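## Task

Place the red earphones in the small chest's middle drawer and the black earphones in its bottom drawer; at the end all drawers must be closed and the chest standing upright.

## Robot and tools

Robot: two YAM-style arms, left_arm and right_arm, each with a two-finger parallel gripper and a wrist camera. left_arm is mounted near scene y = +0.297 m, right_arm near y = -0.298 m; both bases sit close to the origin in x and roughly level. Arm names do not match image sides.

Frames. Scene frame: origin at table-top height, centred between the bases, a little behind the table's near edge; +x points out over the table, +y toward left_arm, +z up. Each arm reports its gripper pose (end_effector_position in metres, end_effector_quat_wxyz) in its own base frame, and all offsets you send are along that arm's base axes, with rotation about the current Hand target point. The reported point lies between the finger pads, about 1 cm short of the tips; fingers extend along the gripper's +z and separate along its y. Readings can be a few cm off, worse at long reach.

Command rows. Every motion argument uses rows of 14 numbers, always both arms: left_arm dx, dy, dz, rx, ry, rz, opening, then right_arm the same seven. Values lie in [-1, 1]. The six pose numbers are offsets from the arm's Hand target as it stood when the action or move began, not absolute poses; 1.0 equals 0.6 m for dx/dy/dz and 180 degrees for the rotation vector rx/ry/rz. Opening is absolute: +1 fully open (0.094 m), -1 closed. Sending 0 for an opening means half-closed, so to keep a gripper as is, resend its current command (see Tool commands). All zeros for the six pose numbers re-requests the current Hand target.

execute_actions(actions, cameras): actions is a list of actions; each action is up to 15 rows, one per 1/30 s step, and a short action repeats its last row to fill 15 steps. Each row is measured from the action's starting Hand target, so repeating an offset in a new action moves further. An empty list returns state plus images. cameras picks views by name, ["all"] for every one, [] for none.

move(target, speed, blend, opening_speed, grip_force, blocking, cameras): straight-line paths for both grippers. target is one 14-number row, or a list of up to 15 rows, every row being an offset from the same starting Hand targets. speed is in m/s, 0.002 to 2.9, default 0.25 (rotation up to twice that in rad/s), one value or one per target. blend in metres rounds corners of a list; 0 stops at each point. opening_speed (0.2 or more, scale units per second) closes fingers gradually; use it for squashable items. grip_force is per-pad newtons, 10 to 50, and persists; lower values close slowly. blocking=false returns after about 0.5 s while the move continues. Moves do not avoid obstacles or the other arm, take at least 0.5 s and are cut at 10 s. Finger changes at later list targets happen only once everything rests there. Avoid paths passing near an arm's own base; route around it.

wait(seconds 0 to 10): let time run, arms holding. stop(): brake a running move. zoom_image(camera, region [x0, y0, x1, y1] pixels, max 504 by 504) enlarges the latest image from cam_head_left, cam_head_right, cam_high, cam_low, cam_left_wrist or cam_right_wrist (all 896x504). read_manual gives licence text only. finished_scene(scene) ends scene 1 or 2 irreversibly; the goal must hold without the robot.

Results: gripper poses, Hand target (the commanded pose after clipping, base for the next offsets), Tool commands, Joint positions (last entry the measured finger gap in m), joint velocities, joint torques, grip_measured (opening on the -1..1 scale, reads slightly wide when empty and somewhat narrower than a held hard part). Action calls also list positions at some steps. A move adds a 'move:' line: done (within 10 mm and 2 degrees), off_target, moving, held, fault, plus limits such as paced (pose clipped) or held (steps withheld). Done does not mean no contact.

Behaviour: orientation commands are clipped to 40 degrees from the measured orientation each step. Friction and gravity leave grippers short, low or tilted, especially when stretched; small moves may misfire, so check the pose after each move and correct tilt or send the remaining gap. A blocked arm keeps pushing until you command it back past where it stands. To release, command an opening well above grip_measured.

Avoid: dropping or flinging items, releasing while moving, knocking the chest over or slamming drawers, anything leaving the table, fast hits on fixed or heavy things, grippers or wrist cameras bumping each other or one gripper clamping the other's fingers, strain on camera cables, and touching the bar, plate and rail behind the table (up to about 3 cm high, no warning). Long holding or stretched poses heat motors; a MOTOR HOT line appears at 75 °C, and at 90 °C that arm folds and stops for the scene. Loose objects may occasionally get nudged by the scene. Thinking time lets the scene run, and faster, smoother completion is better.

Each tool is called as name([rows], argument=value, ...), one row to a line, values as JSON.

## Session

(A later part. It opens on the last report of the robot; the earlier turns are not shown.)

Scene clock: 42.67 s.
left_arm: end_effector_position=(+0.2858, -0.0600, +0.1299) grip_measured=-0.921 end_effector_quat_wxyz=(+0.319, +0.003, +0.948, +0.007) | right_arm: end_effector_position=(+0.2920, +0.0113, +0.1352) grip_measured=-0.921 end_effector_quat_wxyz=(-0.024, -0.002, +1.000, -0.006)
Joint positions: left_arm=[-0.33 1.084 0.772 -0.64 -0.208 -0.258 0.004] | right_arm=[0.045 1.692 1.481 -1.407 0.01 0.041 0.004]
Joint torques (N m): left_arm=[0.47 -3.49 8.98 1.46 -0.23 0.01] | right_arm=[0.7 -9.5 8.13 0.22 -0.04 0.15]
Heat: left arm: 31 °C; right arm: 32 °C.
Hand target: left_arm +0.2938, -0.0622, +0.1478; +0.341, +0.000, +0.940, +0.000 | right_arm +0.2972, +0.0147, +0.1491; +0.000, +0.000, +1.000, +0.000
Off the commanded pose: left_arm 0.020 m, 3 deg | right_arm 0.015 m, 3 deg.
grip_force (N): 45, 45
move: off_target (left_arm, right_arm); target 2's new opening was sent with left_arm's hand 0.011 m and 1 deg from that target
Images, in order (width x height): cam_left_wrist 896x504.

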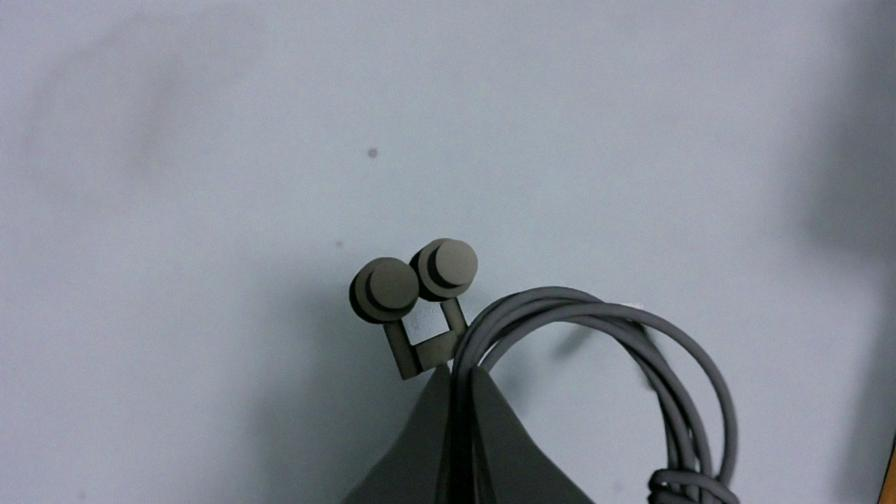

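move([
  [-0.157,-0.297,0.083,0,0,-0.1144,-1,0,0,0,0,0,0,-1],
  [-0.069,-0.421,0.05,0,0,-0.1144,-1,0,0,0,0,0,0,-1],
  [-0.069,-0.421,-0.118,0,0,-0.1144,-1,0,0,0,0,0,0,-1],
], cameras=["cam_high","cam_left_wrist","cam_head_left"], speed=[0.25,0.2,0.15], blend=[0.04,0.02,0])

Scene clock: 45.97 s.
left_arm: end_effector_position=(+0.2503, -0.3085, +0.0700) grip_measured=-0.924 end_effector_quat_wxyz=(+0.323, +0.167, +0.930, -0.048) | right_arm: end_effector_position=(+0.2920, +0.0113, +0.1352) grip_measured=-0.921 end_effector_quat_wxyz=(-0.024, -0.002, +1.000, -0.006)
Joint positions: left_arm=[-1.075 1.668 0.998 -0.379 -0.435 -0.601 0.004] | right_arm=[0.045 1.692 1.481 -1.407 0.01 0.041 0.004]
Joint torques (N m): left_arm=[0.02 -7.76 5.39 1.65 -0.41 0.03] | right_arm=[0.72 -9.48 8.12 0.21 -0.04 0.15]
Heat: left arm: 31 °C; right arm: 33 °C.
Hand target: left_arm +0.2523, -0.3147, +0.0770; +0.336, +0.168, +0.925, -0.061 | right_arm +0.2972, +0.0147, +0.1491; +0.000, +0.000, +1.000, +0.000
Off the commanded pose: left_arm 0.010 m, 2 deg | right_arm 0.015 m, 3 deg.
grip_force (N): 45, 45
move: off_target (right_arm)
Images, in order (width x height): cam_head_left 896x504, cam_high 896x504, cam_left_wrist 896x504.

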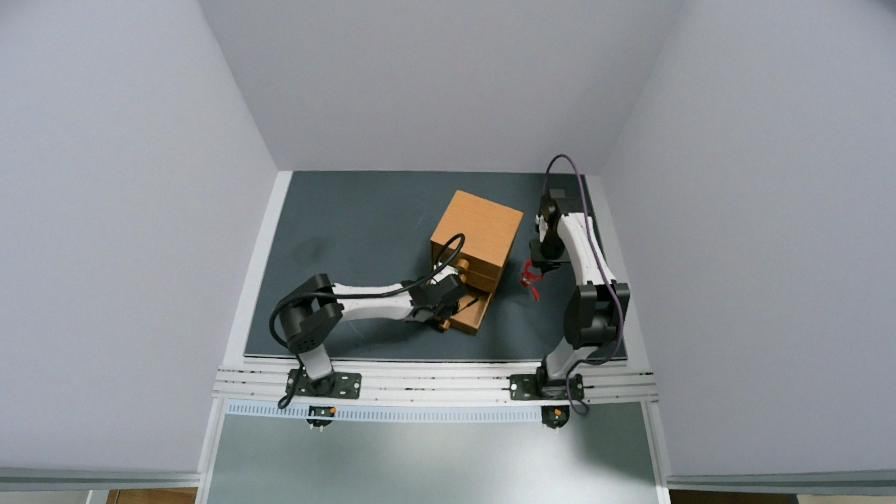

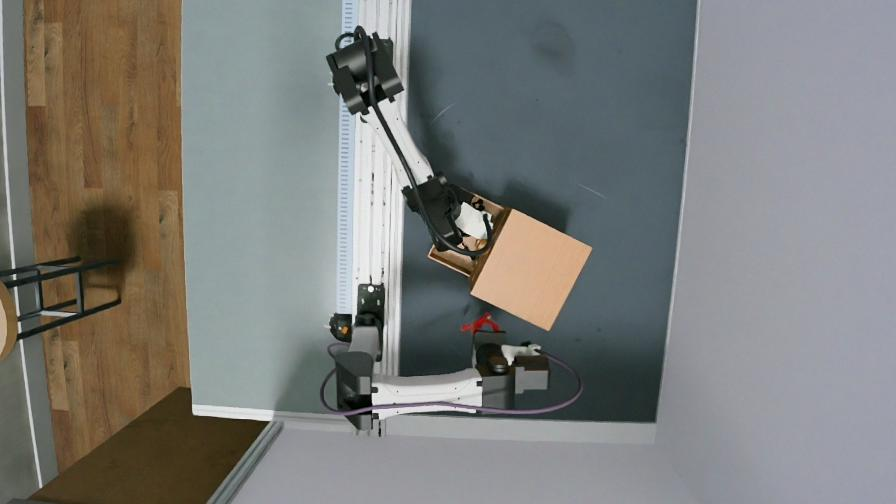

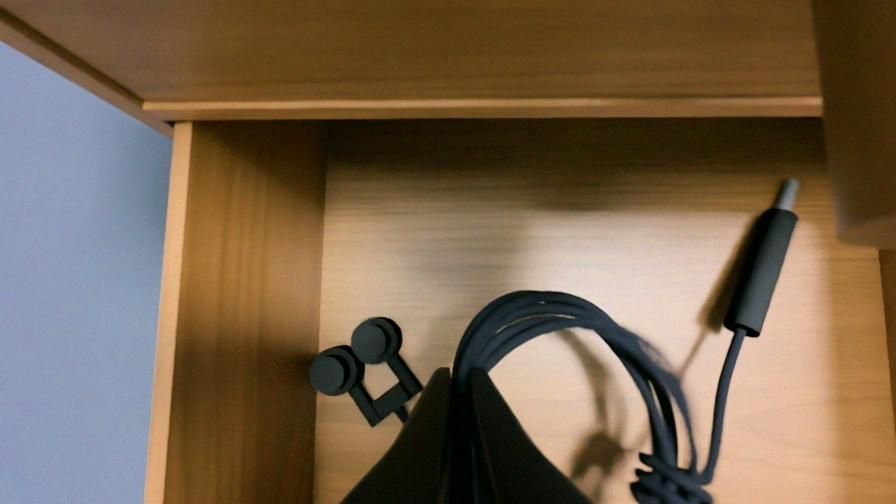

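move([
  [0,0,-0.018,0,0,0,-1,0,0,0,0,0,0,-1],
  [0,0,-0.018,0,0,0,-0.2,0,0,0,0,0,0,-1],
  [-0.12,0.045,0.137,0,0,0,-0.2,0,0,0,0,0,0,-1],
  [-0.254,0.0245,0.088,-0.078,-0.208,0,-1,0,0,0,0,0,0,-1],
  [-0.224,0.0195,-0.0217,-0.078,-0.208,0,-1,0,0,0,0,0,0,-1],
], cameras=["cam_high","cam_left_wrist"], speed=[0.05,0.1,0.15,0.3,0.15], blend=[0,0,0.02,0.02,0])

Scene clock: 54.87 s.
left_arm: end_effector_position=(+0.1151, -0.3052, +0.0649) grip_measured=-0.994 end_effector_quat_wxyz=(+0.630, +0.143, +0.755, -0.112) | right_arm: end_effector_position=(+0.2920, +0.0113, +0.1352) grip_measured=-0.921 end_effector_quat_wxyz=(-0.024, -0.002, +1.000, -0.006)
Joint positions: left_arm=[-1.752 1.789 0.471 0.525 -1.314 -0.766 0] | right_arm=[0.045 1.692 1.481 -1.407 0.01 0.041 0.004]
Joint torques (N m): left_arm=[1.1 -5.09 2.62 1.57 -0.64 0.06] | right_arm=[0.72 -9.48 8.12 0.22 -0.04 0.15]
Heat: left arm: 31 °C; right arm: 34 °C.
Hand target: left_arm +0.1179, -0.3031, +0.0640; +0.632, +0.137, +0.754, -0.115 | right_arm +0.2972, +0.0147, +0.1491; +0.000, +0.000, +1.000, +0.000
Off the commanded pose: left_arm 0.004 m, 1 deg | right_arm 0.015 m, 3 deg.
grip_force (N): 45, 45
move: off_target (right_arm); blend cut to 0 m at target 4
Images, in order (width x height): cam_high 896x504, cam_left_wrist 896x504.

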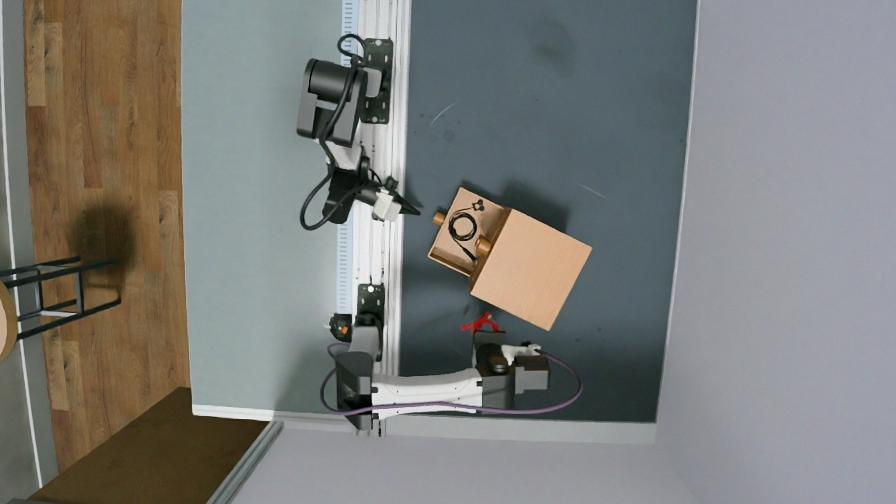

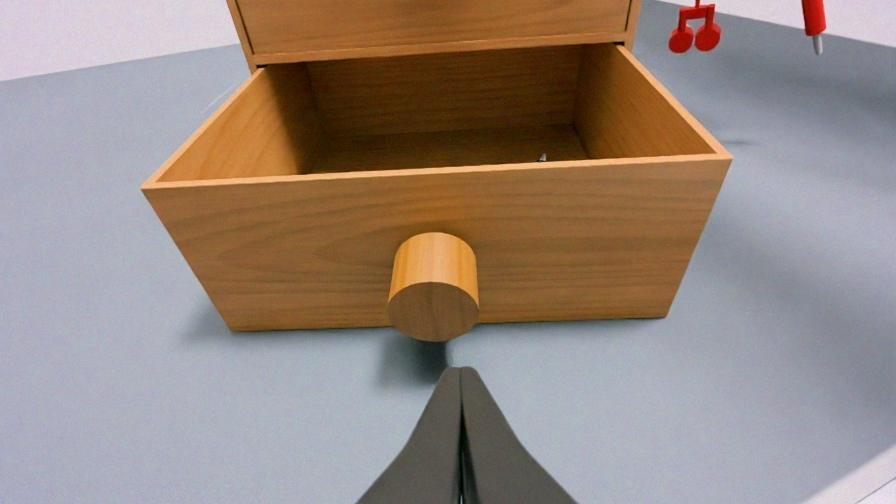

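move([
  [0.262,-0.095,-0.007,0,0,0,-1,0,0,0,0,0,0,-1],
  [0.141,-0.061,0,0,0,0,-1,0,0,0,0,0,0,-1],
  [0.141,-0.061,0.133,0,0,0,1,0,0,0,0,0,0,-1],
], cameras=["cam_high","cam_left_wrist"], speed=[0.1,0.2,0.2], blend=[0,0.01,0])

Scene clock: 59.70 s.
left_arm: end_effector_position=(+0.2034, -0.3310, +0.1225) grip_measured=+0.998 end_effector_quat_wxyz=(+0.623, +0.163, +0.760, -0.085) | right_arm: end_effector_position=(+0.2920, +0.0113, +0.1352) grip_measured=-0.921 end_effector_quat_wxyz=(-0.024, -0.002, +1.000, -0.006)
Joint positions: left_arm=[-1.413 1.648 0.568 0.663 -1.027 -0.287 0.094] | right_arm=[0.045 1.692 1.481 -1.407 0.01 0.041 0.004]
Joint torques (N m): left_arm=[-0.34 -8.24 7.25 1.8 -0.46 -0.21] | right_arm=[0.72 -9.5 8.12 0.21 -0.04 0.14]
Heat: left arm: 31 °C; right arm: 34 °C.
Hand target: left_arm +0.2026, -0.3396, +0.1438; +0.632, +0.137, +0.754, -0.115 | right_arm +0.2972, +0.0147, +0.1491; +0.000, +0.000, +1.000, +0.000
Off the commanded pose: left_arm 0.023 m, 5 deg | right_arm 0.015 m, 3 deg.
grip_force (N): 45, 45
move: off_target (left_arm, right_arm); target 3's new opening was sent with left_arm's hand 0.023 m and 5 deg from that target
Images, in order (width x height): cam_high 896x504, cam_left_wrist 896x504.

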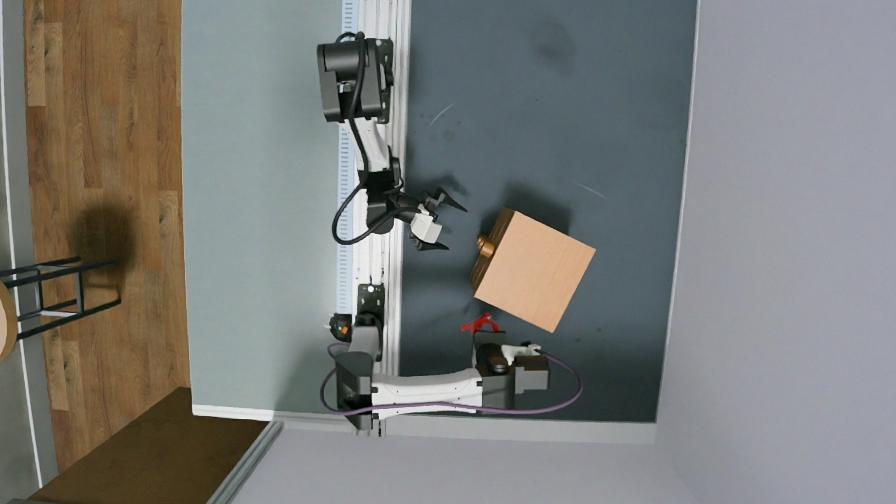

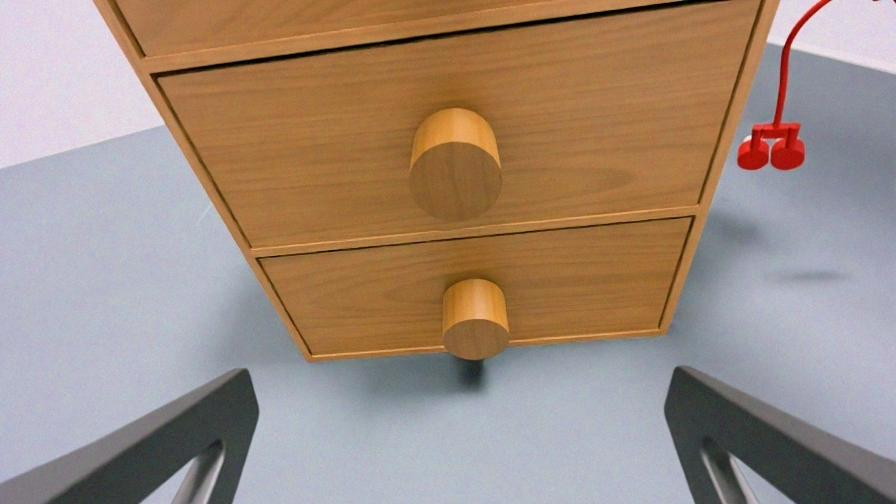

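move([
  [0.146,-0.061,0.019,0,0,0,1,0,0,0,0,0,0,-1],
  [0.146,-0.061,0.019,0,0,0,-1,0,0,0,0,0,0,-1],
  [-0.041,0.009,0.019,0,0,0,-1,0,0,0,0,0,0,-1],
], cameras=["cam_high","cam_left_wrist","cam_right_wrist"], speed=[0.15,0.1,0.12])

Scene clock: 66.73 s.
left_arm: end_effector_position=(+0.1844, -0.3311, +0.1357) grip_measured=-0.428 end_effector_quat_wxyz=(+0.621, +0.155, +0.763, -0.086) | right_arm: end_effector_position=(+0.2920, +0.0113, +0.1352) grip_measured=-0.921 end_effector_quat_wxyz=(-0.024, -0.002, +1.000, -0.006)
Joint positions: left_arm=[-1.484 1.586 0.606 0.491 -1.097 -0.378 0.027] | right_arm=[0.045 1.692 1.481 -1.407 0.01 0.041 0.004]
Joint torques (N m): left_arm=[-1.58 -9.13 5.14 2.06 -0.62 0.04] | right_arm=[0.72 -9.5 8.1 0.22 -0.03 0.15]
Heat: left arm: 31 °C; right arm: 35 °C.
Hand target: left_arm +0.1779, -0.3343, +0.1551; +0.632, +0.137, +0.754, -0.114 | right_arm +0.2972, +0.0147, +0.1491; +0.000, +0.000, +1.000, +0.000
Off the commanded pose: left_arm 0.021 m, 4 deg | right_arm 0.015 m, 3 deg.
grip_force (N): 45, 45
move: off_target (left_arm, right_arm); target 2's new opening was sent with left_arm's hand 0.022 m and 3 deg from that target
Images, in order (width x height): cam_high 896x504, cam_left_wrist 896x504, cam_right_wrist 896x504.

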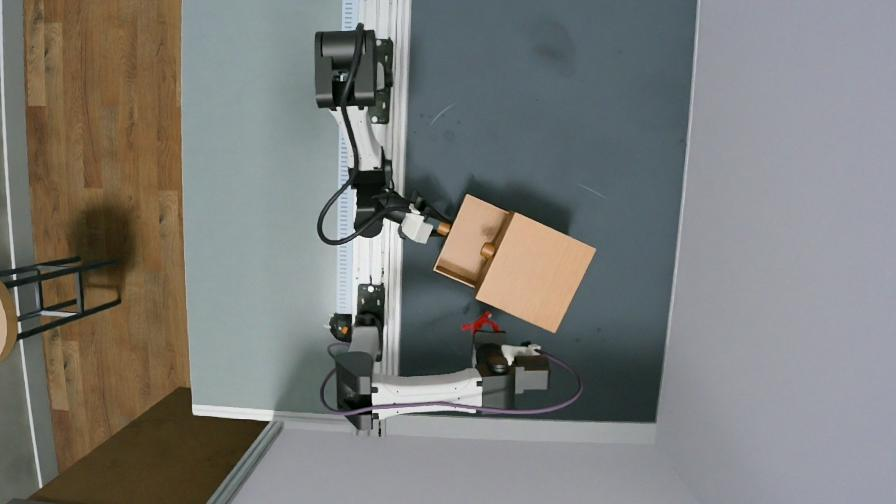

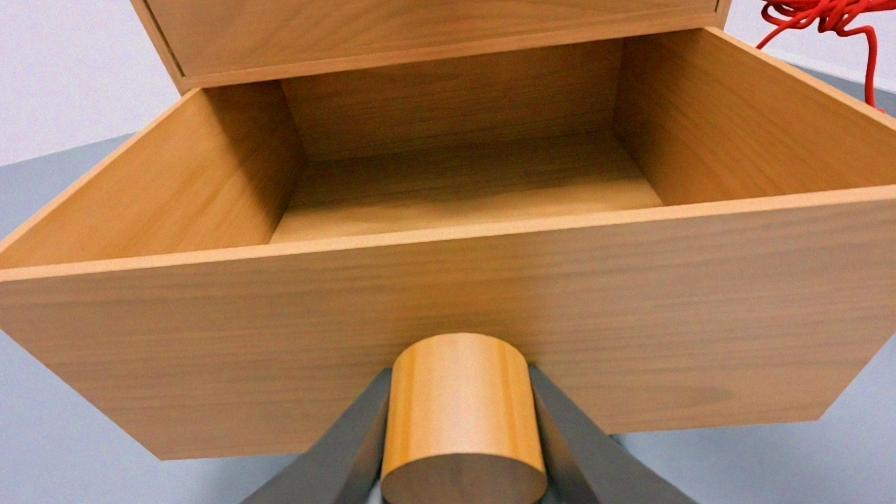

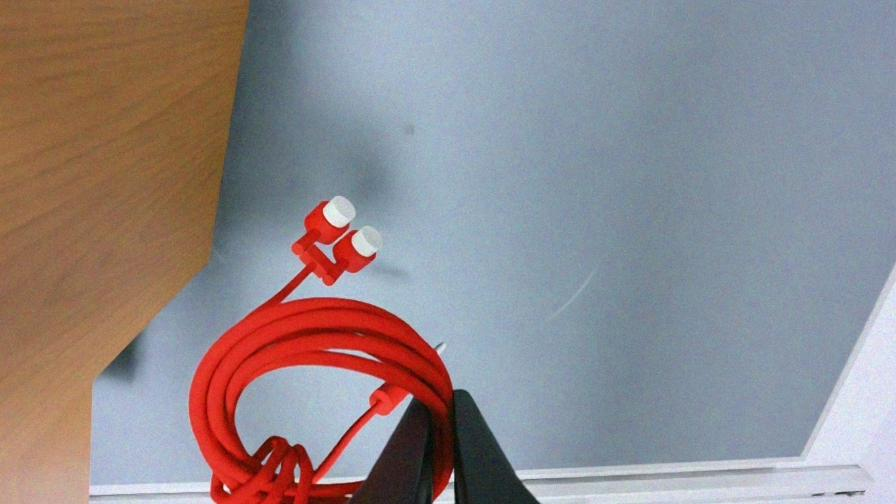

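move([
  [0.008,0.006,-0.018,0,0,0,1,0,0,0,0,0,0,-1],
  [-0.12,0.05,-0.01,0,0,0,1,-0.228,0.076,0.152,0,0,0,-1],
  [0.07,0.39,0.025,0,0,0,1,-0.228,0.259,0.185,-0.0232,-0.2213,-0.0639,-1],
  [0.07,0.39,0.025,0,0,0,1,-0.1,0.349,0.168,-0.0232,-0.2213,-0.0639,-1],
], cameras=["all"], speed=[0.1,0.25,0.4,0.2], blend=[0,0.01,0.02,0])

Scene clock: 72.23 s.
left_arm: end_effector_position=(+0.2179, -0.1004, +0.1656) grip_measured=+0.998 end_effector_quat_wxyz=(+0.627, +0.136, +0.759, -0.116) | right_arm: end_effector_position=(+0.2297, +0.2176, +0.2428) grip_measured=-0.921 end_effector_quat_wxyz=(+0.329, +0.091, +0.939, -0.048)
Joint positions: left_arm=[-0.605 0.091 0.153 -0.257 -0.241 -0.052 0.094] | right_arm=[1.101 1.566 1.622 -1.447 0.658 1.233 0.004]
Joint torques (N m): left_arm=[1.25 2.96 6.68 2.35 -0.04 0.1] | right_arm=[-0.32 -5.22 8.17 0.92 0.5 0.03]
Heat: left arm: 31 °C; right arm: 35 °C.
Hand target: left_arm +0.2199, -0.1003, +0.1703; +0.632, +0.137, +0.754, -0.115 | right_arm +0.2372, +0.2240, +0.2500; +0.340, +0.098, +0.935, -0.035
Off the commanded pose: left_arm 0.005 m, 1 deg | right_arm 0.012 m, 2 deg.
grip_force (N): 45, 45
move: off_target (right_arm)

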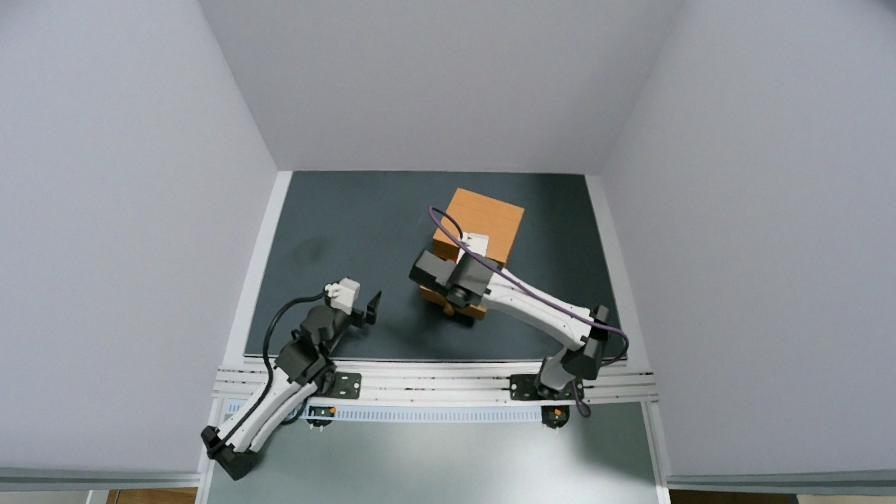

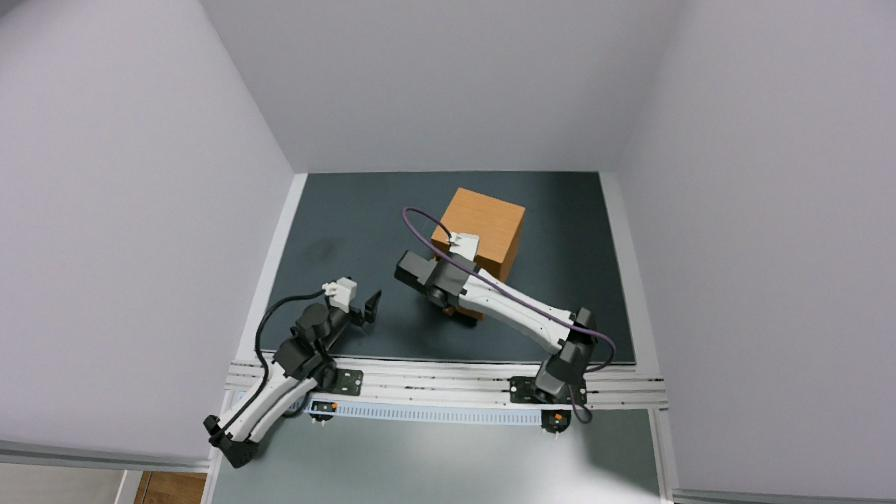

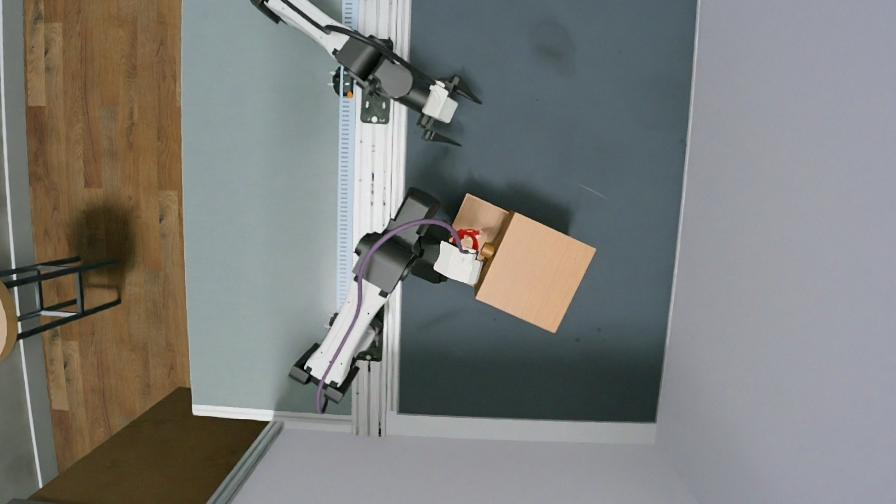

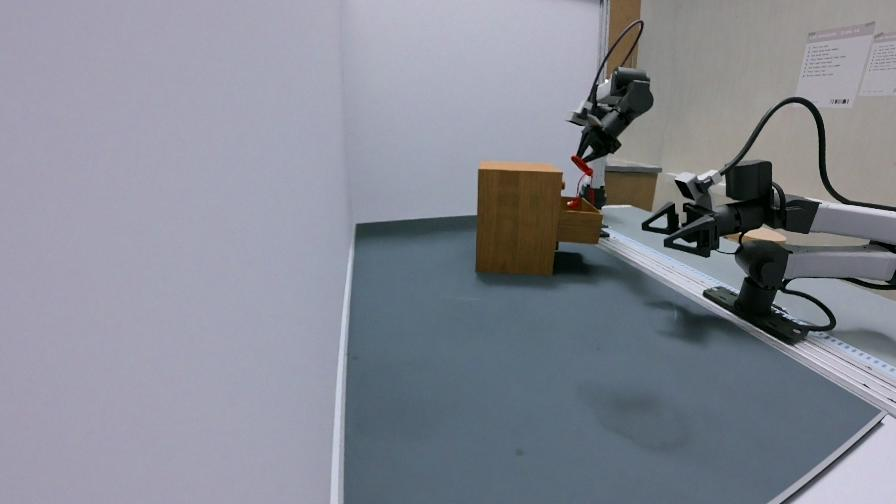

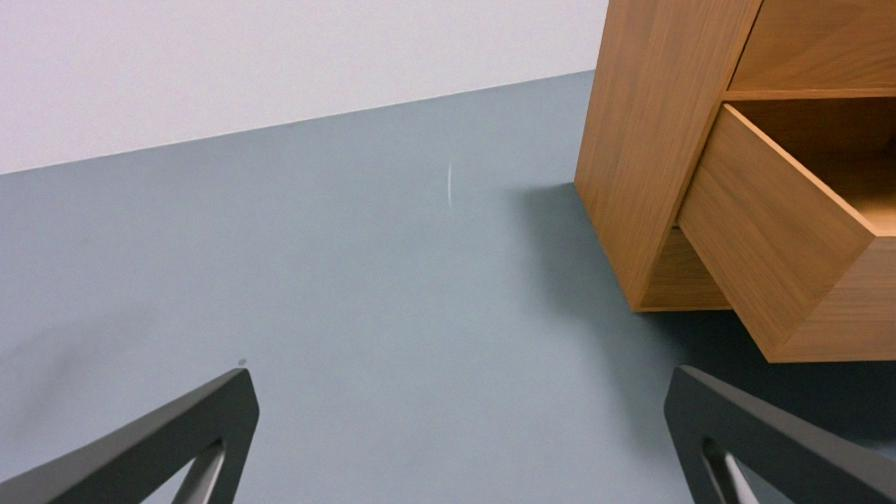

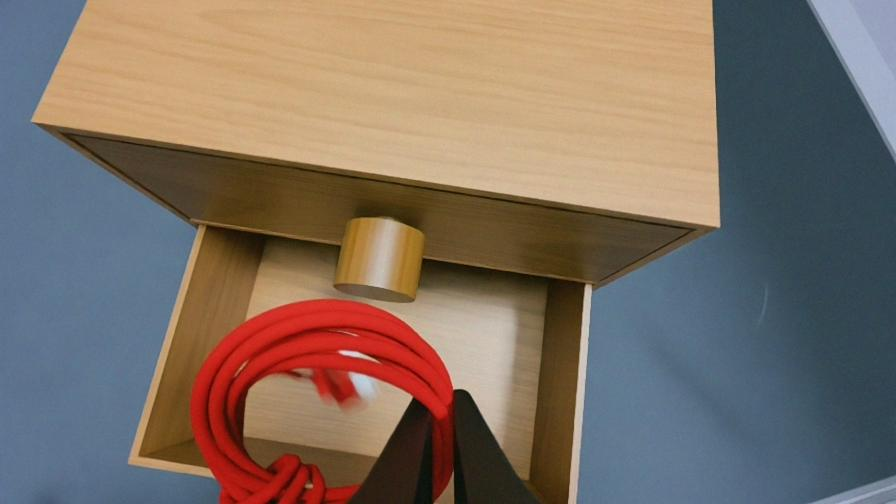

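move(target=[0,0,0,0,0,0,1,-0.023,-0.012,-0.15,0,0,0,-1], cameras=["cam_low","cam_right_wrist"], speed=0.12)

Scene clock: 74.50 s.
left_arm: end_effector_position=(+0.2179, -0.1005, +0.1656) grip_measured=+0.998 end_effector_quat_wxyz=(+0.627, +0.136, +0.759, -0.116) | right_arm: end_effector_position=(+0.2218, +0.2170, +0.1542) grip_measured=-0.921 end_effector_quat_wxyz=(+0.327, +0.088, +0.939, -0.050)
Joint positions: left_arm=[-0.605 0.091 0.153 -0.257 -0.239 -0.052 0.094] | right_arm=[1.125 1.52 1.224 -1.118 0.659 1.259 0.004]
Joint torques (N m): left_arm=[1.25 2.95 6.68 2.34 -0.04 0.11] | right_arm=[0.61 -8.5 4.67 0.9 0.54 0.17]
Heat: left arm: 31 °C; right arm: 34 °C.
Hand target: left_arm +0.2199, -0.1003, +0.1703; +0.632, +0.137, +0.754, -0.115 | right_arm +0.2234, +0.2169, +0.1600; +0.340, +0.098, +0.935, -0.035
Off the commanded pose: left_arm 0.005 m, 1 deg | right_arm 0.006 m, 3 deg.
grip_force (N): 45, 45
move: off_target (right_arm)
Images, in order (width x height): cam_low 896x504, cam_right_wrist 896x504.

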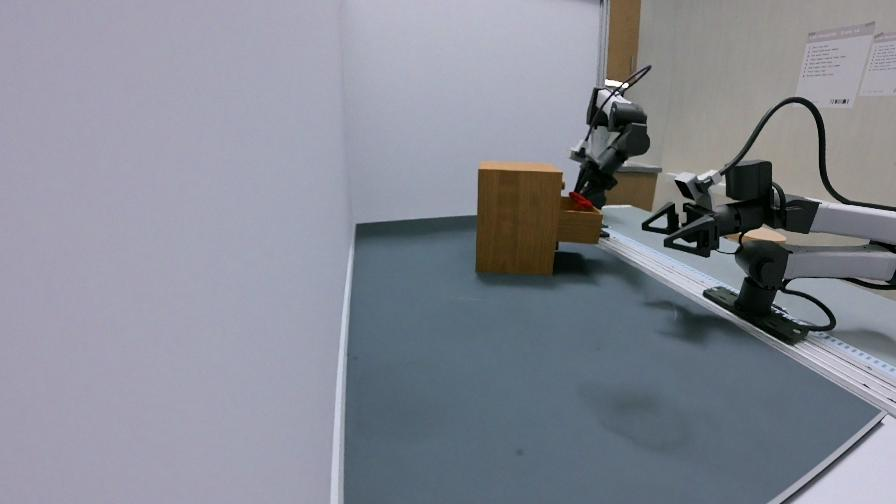

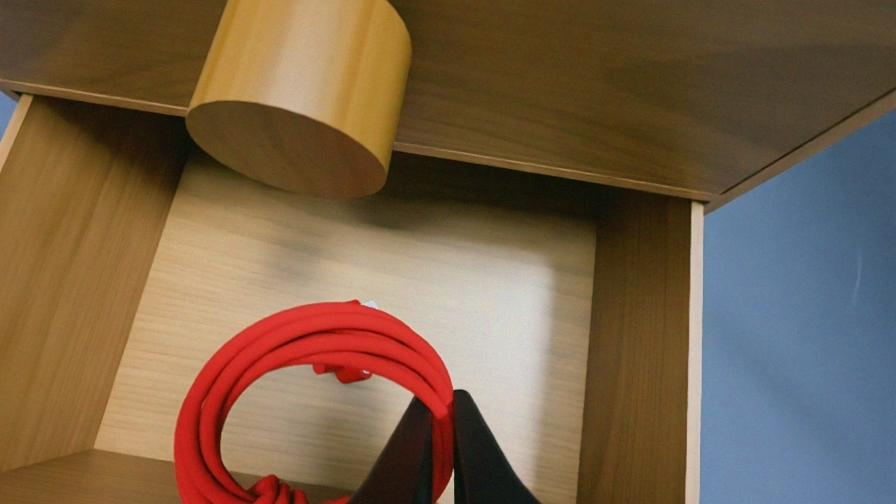

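move([
  [0,0,0,0,0,0,-1,0.02,-0.008,-0.035,0,0,0,-1],
  [0,0,0,0,0,0,-1,0.02,-0.008,-0.035,0,0,0,-0.2],
  [0,0,0,0,0,0,-1,-0.133,0.03,0.17,0,0,0,-0.2],
  [0,0,0,0,0,0,-1,-0.09,-0.328,0.167,0,0,0,-0.2],
  [-0.138,-0.355,-0.033,0,0,0,-1,-0.09,-0.328,0.167,0,0,0,-0.2],
], cameras=["cam_high","cam_left_wrist"], speed=[0.08,0.1,0.2,0.4,0.4], blend=[0,0,0.02,0.05,0])

Scene clock: 82.93 s.
left_arm: end_effector_position=(+0.1354, -0.3049, +0.1359) grip_measured=-0.994 end_effector_quat_wxyz=(+0.625, +0.171, +0.757, -0.091) | right_arm: end_effector_position=(+0.1672, +0.0174, +0.2606) grip_measured=-0.202 end_effector_quat_wxyz=(+0.337, +0.098, +0.935, -0.044)
Joint positions: left_arm=[-1.667 1.461 0.537 0.263 -1.234 -0.555 0] | right_arm=[0.631 0.813 1.231 -1.495 0.508 0.709 0.037]
Joint torques (N m): left_arm=[0.72 -4.05 7.76 1.82 -0.79 -0.23] | right_arm=[-0.14 -0.1 4.27 1.61 0.2 0]
Heat: left arm: 32 °C; right arm: 33 °C.
Hand target: left_arm +0.1371, -0.3132, +0.1503; +0.632, +0.137, +0.754, -0.114 | right_arm +0.1694, +0.0200, +0.2602; +0.340, +0.098, +0.935, -0.035
Off the commanded pose: left_arm 0.017 m, 5 deg | right_arm 0.004 m, 1 deg.
grip_force (N): 45, 45
move: off_target (left_arm)
Images, in order (width x height): cam_high 896x504, cam_left_wrist 896x504.

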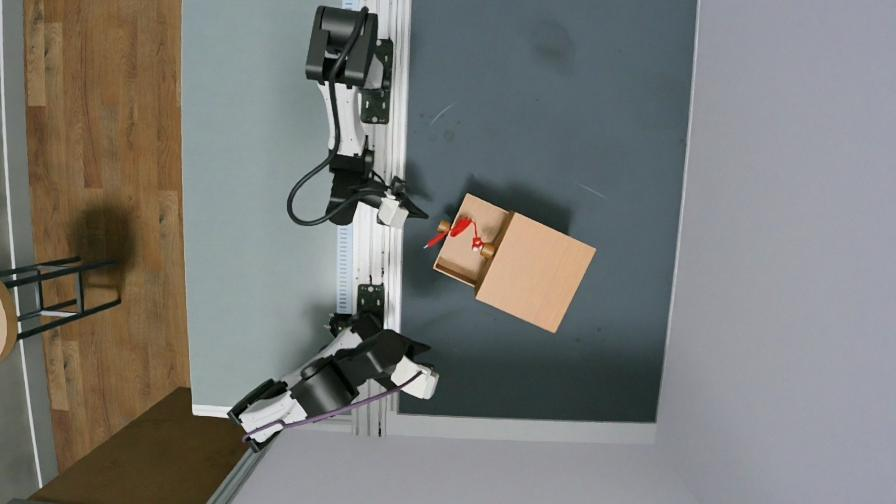

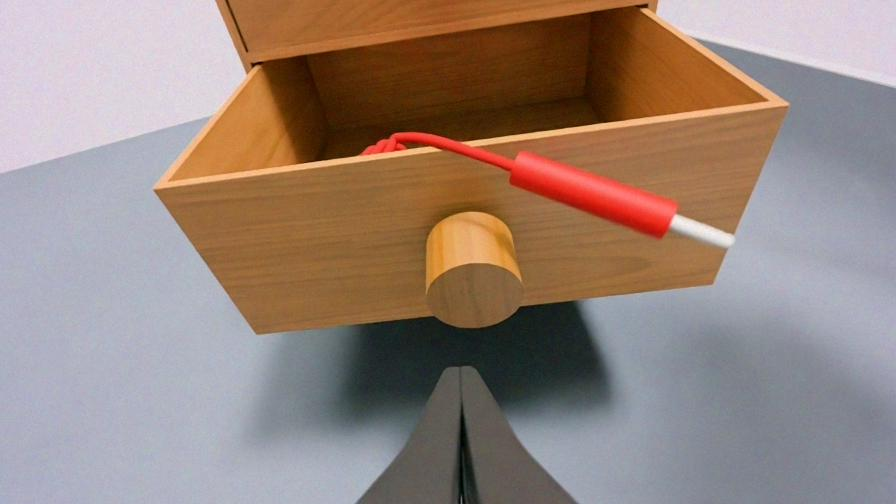

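move([
  [0.138,0.355,0.033,0,0,0,-1,0,0,0,0,0,0,-0.2],
  [0.138,0.355,0.033,0,0,0,-1,-0.007,0.375,-0.025,-0.010,0.056,0.2435,0.2],
], cameras=["cam_high","cam_right_wrist"], speed=[0.4,0.4], blend=[0.05,0])

Scene clock: 86.87 s.
left_arm: end_effector_position=(+0.2184, -0.1006, +0.1481) grip_measured=-0.994 end_effector_quat_wxyz=(+0.614, +0.141, +0.769, -0.109) | right_arm: end_effector_position=(+0.1623, +0.2353, +0.2361) grip_measured=+0.198 end_effector_quat_wxyz=(+0.240, -0.266, +0.932, +0.054)
Joint positions: left_arm=[-0.606 0.09 0.117 -0.259 -0.242 -0.052 0] | right_arm=[1.141 1.301 1.422 -1.282 0.289 0.525 0.056]
Joint torques (N m): left_arm=[1.14 2.35 9.55 2.28 -0.05 0.11] | right_arm=[0.31 -3.3 8.49 1.45 0.13 0.01]
Heat: left arm: 33 °C; right arm: 33 °C.
Hand target: left_arm +0.2199, -0.1003, +0.1700; +0.632, +0.137, +0.754, -0.114 | right_arm +0.1651, +0.2451, +0.2451; +0.249, -0.266, +0.928, +0.071
Off the commanded pose: left_arm 0.022 m, 3 deg | right_arm 0.014 m, 2 deg.
grip_force (N): 45, 45
move: off_target (left_arm, right_arm); target 2's new opening was sent with right_arm's hand 0.014 m and 2 deg from that target
Images, in order (width x height): cam_high 896x504, cam_right_wrist 896x504.

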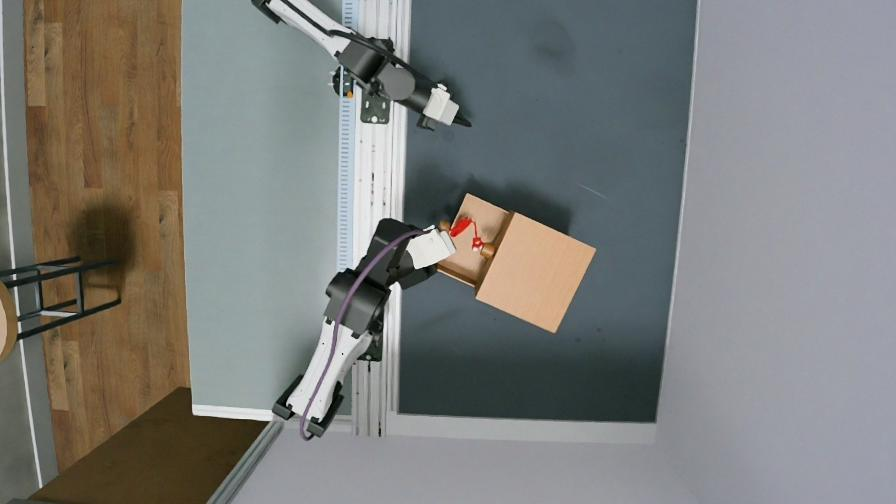

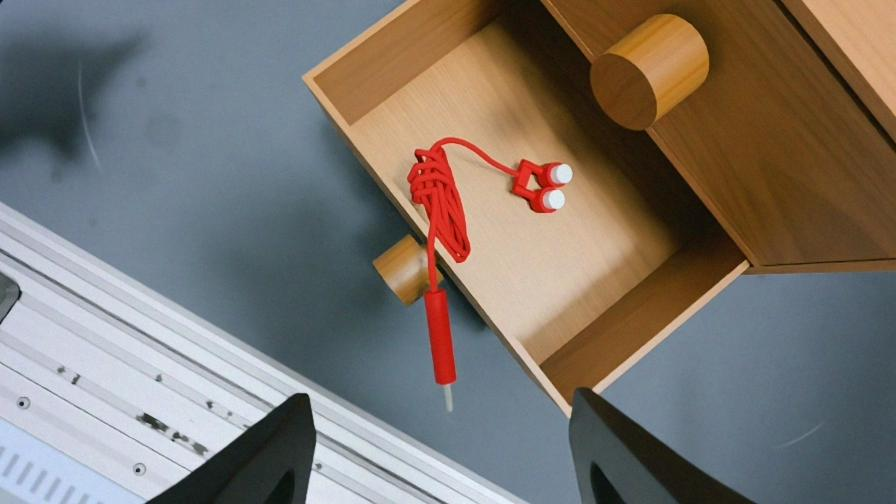

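move([
  [0,0,0,0,0,0,-1,-0.018,-0.014,-0.08,0,0,0,-0.45],
  [0,0,0,0,0,0,-1,-0.018,-0.014,-0.182,0,0,0,-0.45],
  [0,0,0,0,0,0,-1,-0.018,-0.014,-0.182,0,0,0,-1],
  [0,0,0,0,0,0,-1,-0.018,-0.014,0,0,0,0,-1],
], cameras=["cam_high","cam_right_wrist"], speed=[0.2,0.1,0.1,0.15], blend=[0.01,0,0,0])

Scene clock: 92.67 s.
left_arm: end_effector_position=(+0.2184, -0.1006, +0.1481) grip_measured=-0.994 end_effector_quat_wxyz=(+0.614, +0.141, +0.769, -0.109) | right_arm: end_effector_position=(+0.1535, +0.2336, +0.2392) grip_measured=-0.869 end_effector_quat_wxyz=(+0.246, -0.270, +0.929, +0.068)
Joint positions: left_arm=[-0.606 0.09 0.117 -0.259 -0.242 -0.052 0] | right_arm=[1.168 1.261 1.397 -1.274 0.289 0.538 0.006]
Joint torques (N m): left_arm=[1.14 2.33 9.55 2.28 -0.05 0.11] | right_arm=[0.69 -2.88 8.29 1.17 0.24 0.15]
Heat: left arm: 34 °C; right arm: 33 °C.
Hand target: left_arm +0.2199, -0.1003, +0.1700; +0.632, +0.137, +0.754, -0.114 | right_arm +0.1543, +0.2367, +0.2452; +0.249, -0.266, +0.928, +0.071
Off the commanded pose: left_arm 0.022 m, 3 deg | right_arm 0.007 m, 1 deg.
grip_force (N): 45, 45
move: off_target (left_arm)
Images, in order (width x height): cam_high 896x504, cam_right_wrist 896x504.

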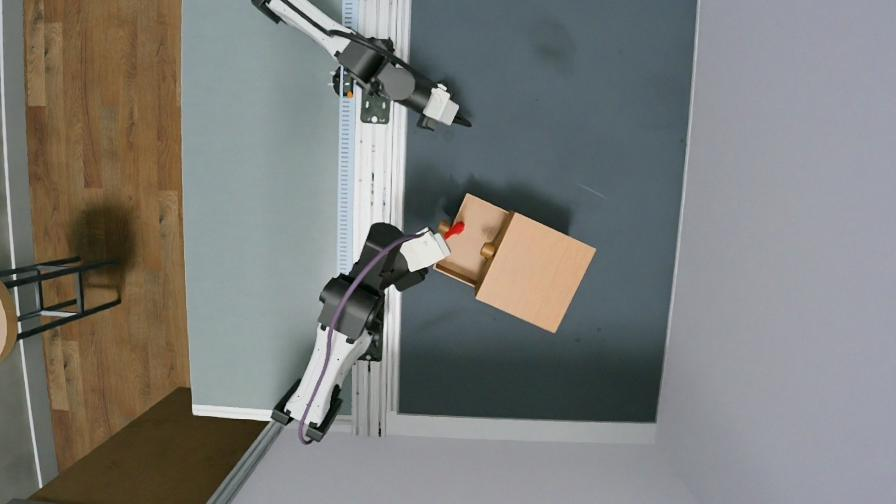

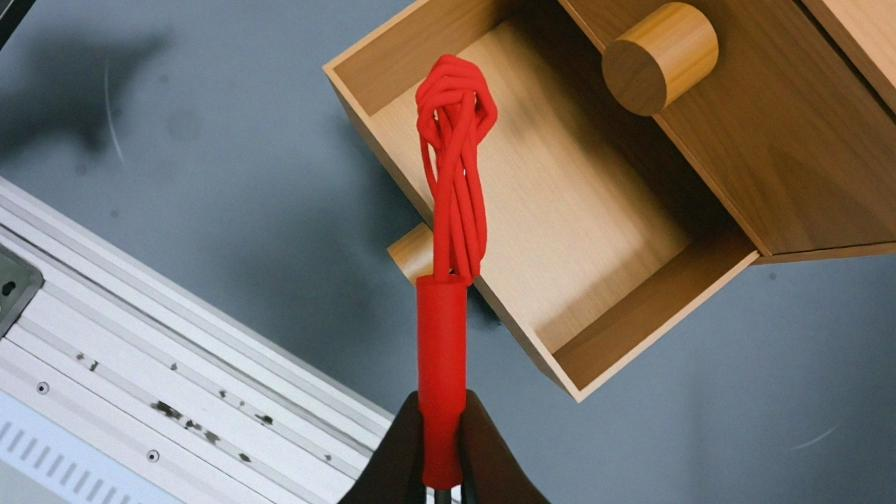

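move([
  [0,0,0,0,0,0,-1,0.1095,-0.038,0.005,0,0,0.189,-1],
  [0,0,0,0,0,0,-1,0.1095,-0.038,-0.14,0,0,0.189,-1],
], cameras=["cam_high","cam_low","cam_right_wrist"], speed=[0.2,0.12])

Scene clock: 96.77 s.
left_arm: end_effector_position=(+0.2184, -0.1006, +0.1481) grip_measured=-0.994 end_effector_quat_wxyz=(+0.614, +0.141, +0.769, -0.109) | right_arm: end_effector_position=(+0.2186, +0.2127, +0.1564) grip_measured=-0.869 end_effector_quat_wxyz=(+0.200, -0.525, +0.816, +0.135)
Joint positions: left_arm=[-0.606 0.09 0.117 -0.259 -0.242 -0.052 0] | right_arm=[0.636 1.298 1.097 -0.94 -0.24 -0.456 0.006]
Joint torques (N m): left_arm=[1.13 2.35 9.54 2.28 -0.05 0.11] | right_arm=[-0.28 -6.67 5.23 1.55 -0.18 0]
Heat: left arm: 35 °C; right arm: 33 °C.
Hand target: left_arm +0.2199, -0.1003, +0.1700; +0.632, +0.137, +0.754, -0.114 | right_arm +0.2201, +0.2139, +0.1612; +0.217, -0.526, +0.810, +0.141
Off the commanded pose: left_arm 0.022 m, 3 deg | right_arm 0.005 m, 2 deg.
grip_force (N): 45, 45
move: off_target (left_arm)
Images, in order (width x height): cam_high 896x504, cam_low 896x504, cam_right_wrist 896x504.

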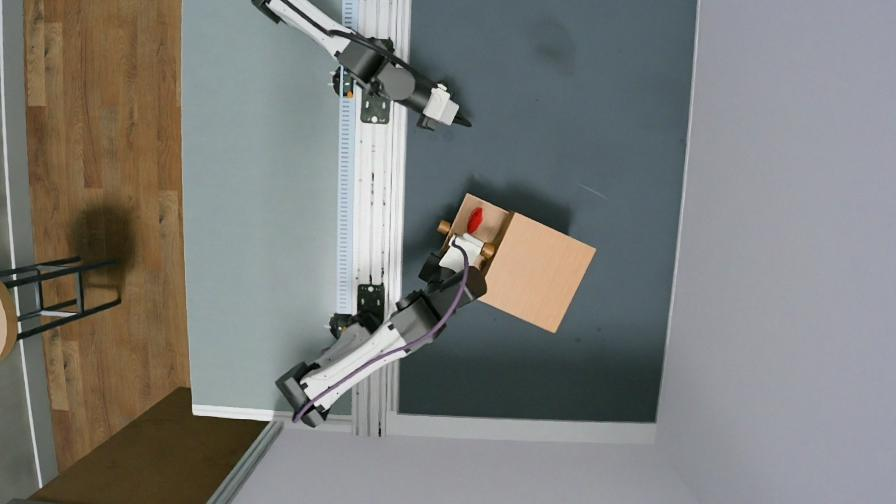

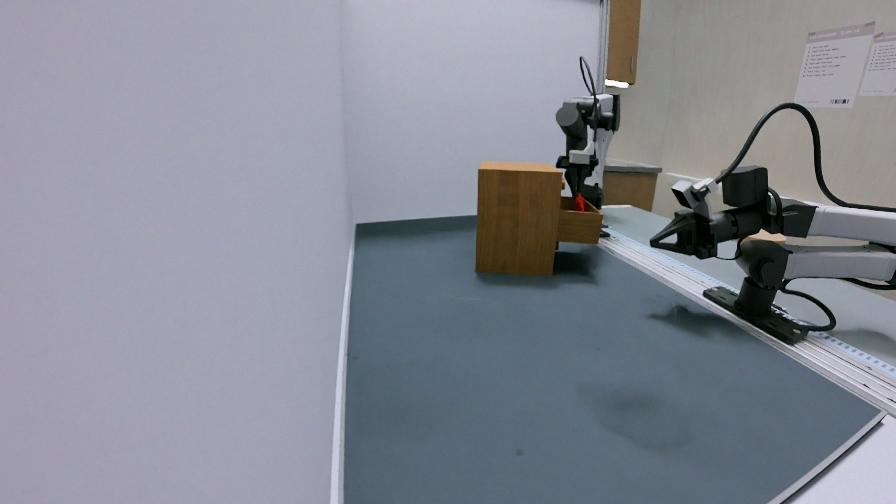

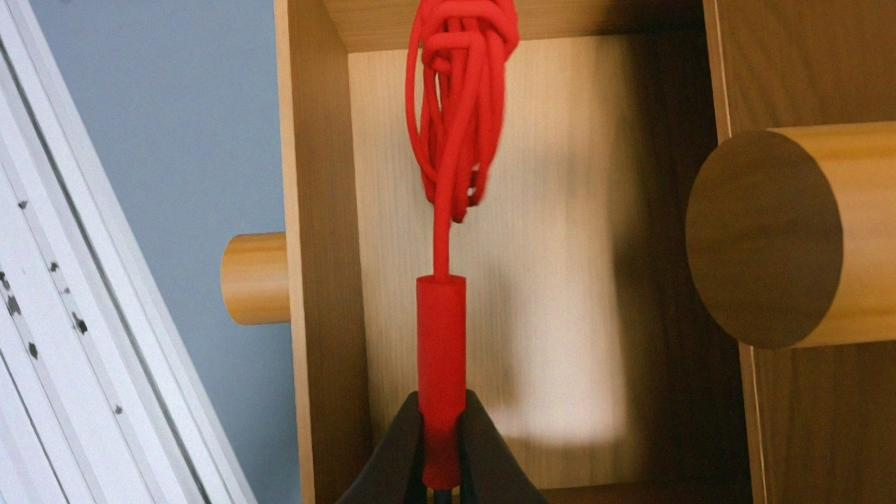

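move([
  [0,0,0,0,0,0,-1,-0.003,-0.008,-0.053,0,0,0,-1],
  [0,0,0,0,0,0,-1,-0.003,-0.008,-0.053,0,0,0,-0.4],
  [0,0,0,0,0,0,-1,-0.003,-0.01,0.15,0,0,0,-0.4],
  [0,0,0,0,0,0,-1,-0.083,-0.32,0.165,0,0,0,-0.4],
  [-0.138,-0.355,-0.033,0,0,0,-1,-0.083,-0.32,0.165,0,0,0,-0.4],
], cameras=["cam_high","cam_left_wrist"], speed=[0.08,0.1,0.2,0.4,0.4], blend=[0,0,0.02,0.05,0])

Scene clock: 101.73 s.
left_arm: end_effector_position=(+0.1356, -0.3050, +0.1360) grip_measured=-0.994 end_effector_quat_wxyz=(+0.625, +0.171, +0.757, -0.091) | right_arm: end_effector_position=(+0.1723, +0.0212, +0.2652) grip_measured=-0.402 end_effector_quat_wxyz=(+0.291, -0.484, +0.825, -0.005)
Joint positions: left_arm=[-1.667 1.461 0.537 0.263 -1.233 -0.555 0] | right_arm=[-0.292 0.921 1.333 -1.549 -0.413 -1.26 0.028]
Joint torques (N m): left_arm=[0.68 -4.04 7.76 1.77 -0.77 -0.23] | right_arm=[0.49 0.27 3.7 1.19 -0.2 0.01]
Heat: left arm: 36 °C; right arm: 33 °C.
Hand target: left_arm +0.1371, -0.3133, +0.1503; +0.632, +0.137, +0.754, -0.115 | right_arm +0.1703, +0.0219, +0.2602; +0.217, -0.526, +0.810, +0.141
Off the commanded pose: left_arm 0.017 m, 5 deg | right_arm 0.005 m, 19 deg.
joint sent to its limit (right arm) — joint 4 (wrist pitch), lower limit. The joint targets are off in orientation, not in position.
grip_force (N): 45, 45
move: off_target (left_arm, right_arm)
Images, in order (width x height): cam_high 896x504, cam_left_wrist 896x504.

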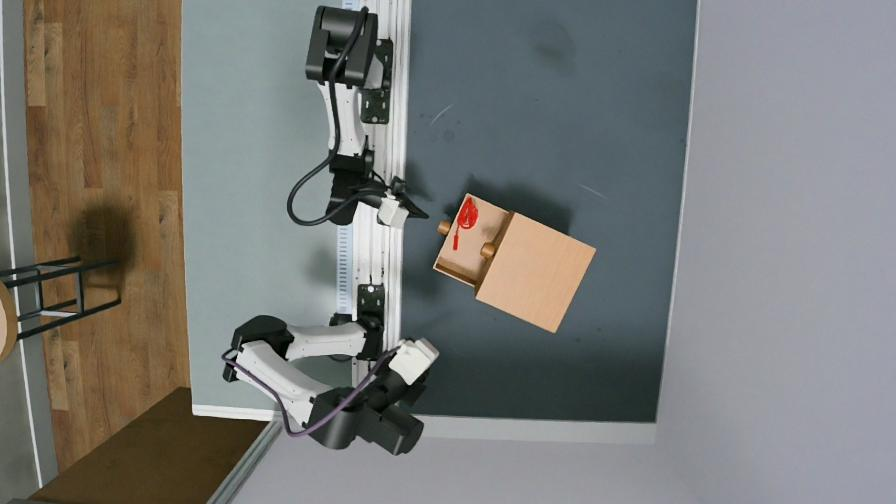

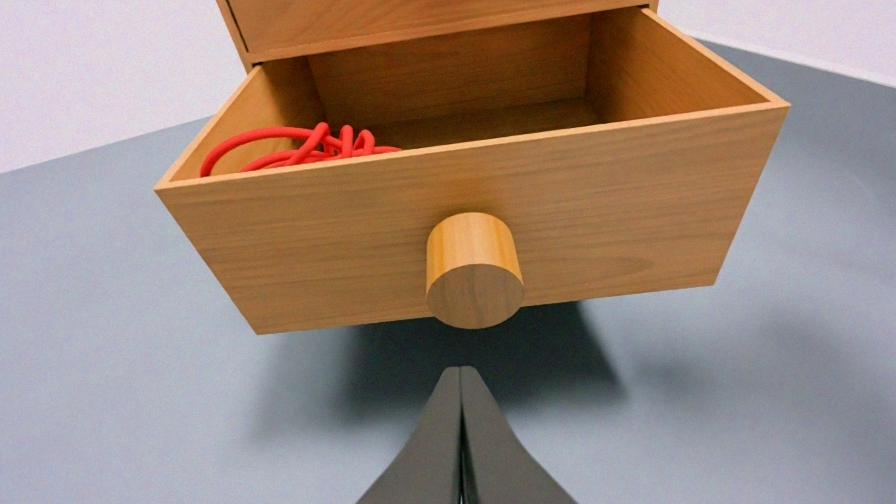

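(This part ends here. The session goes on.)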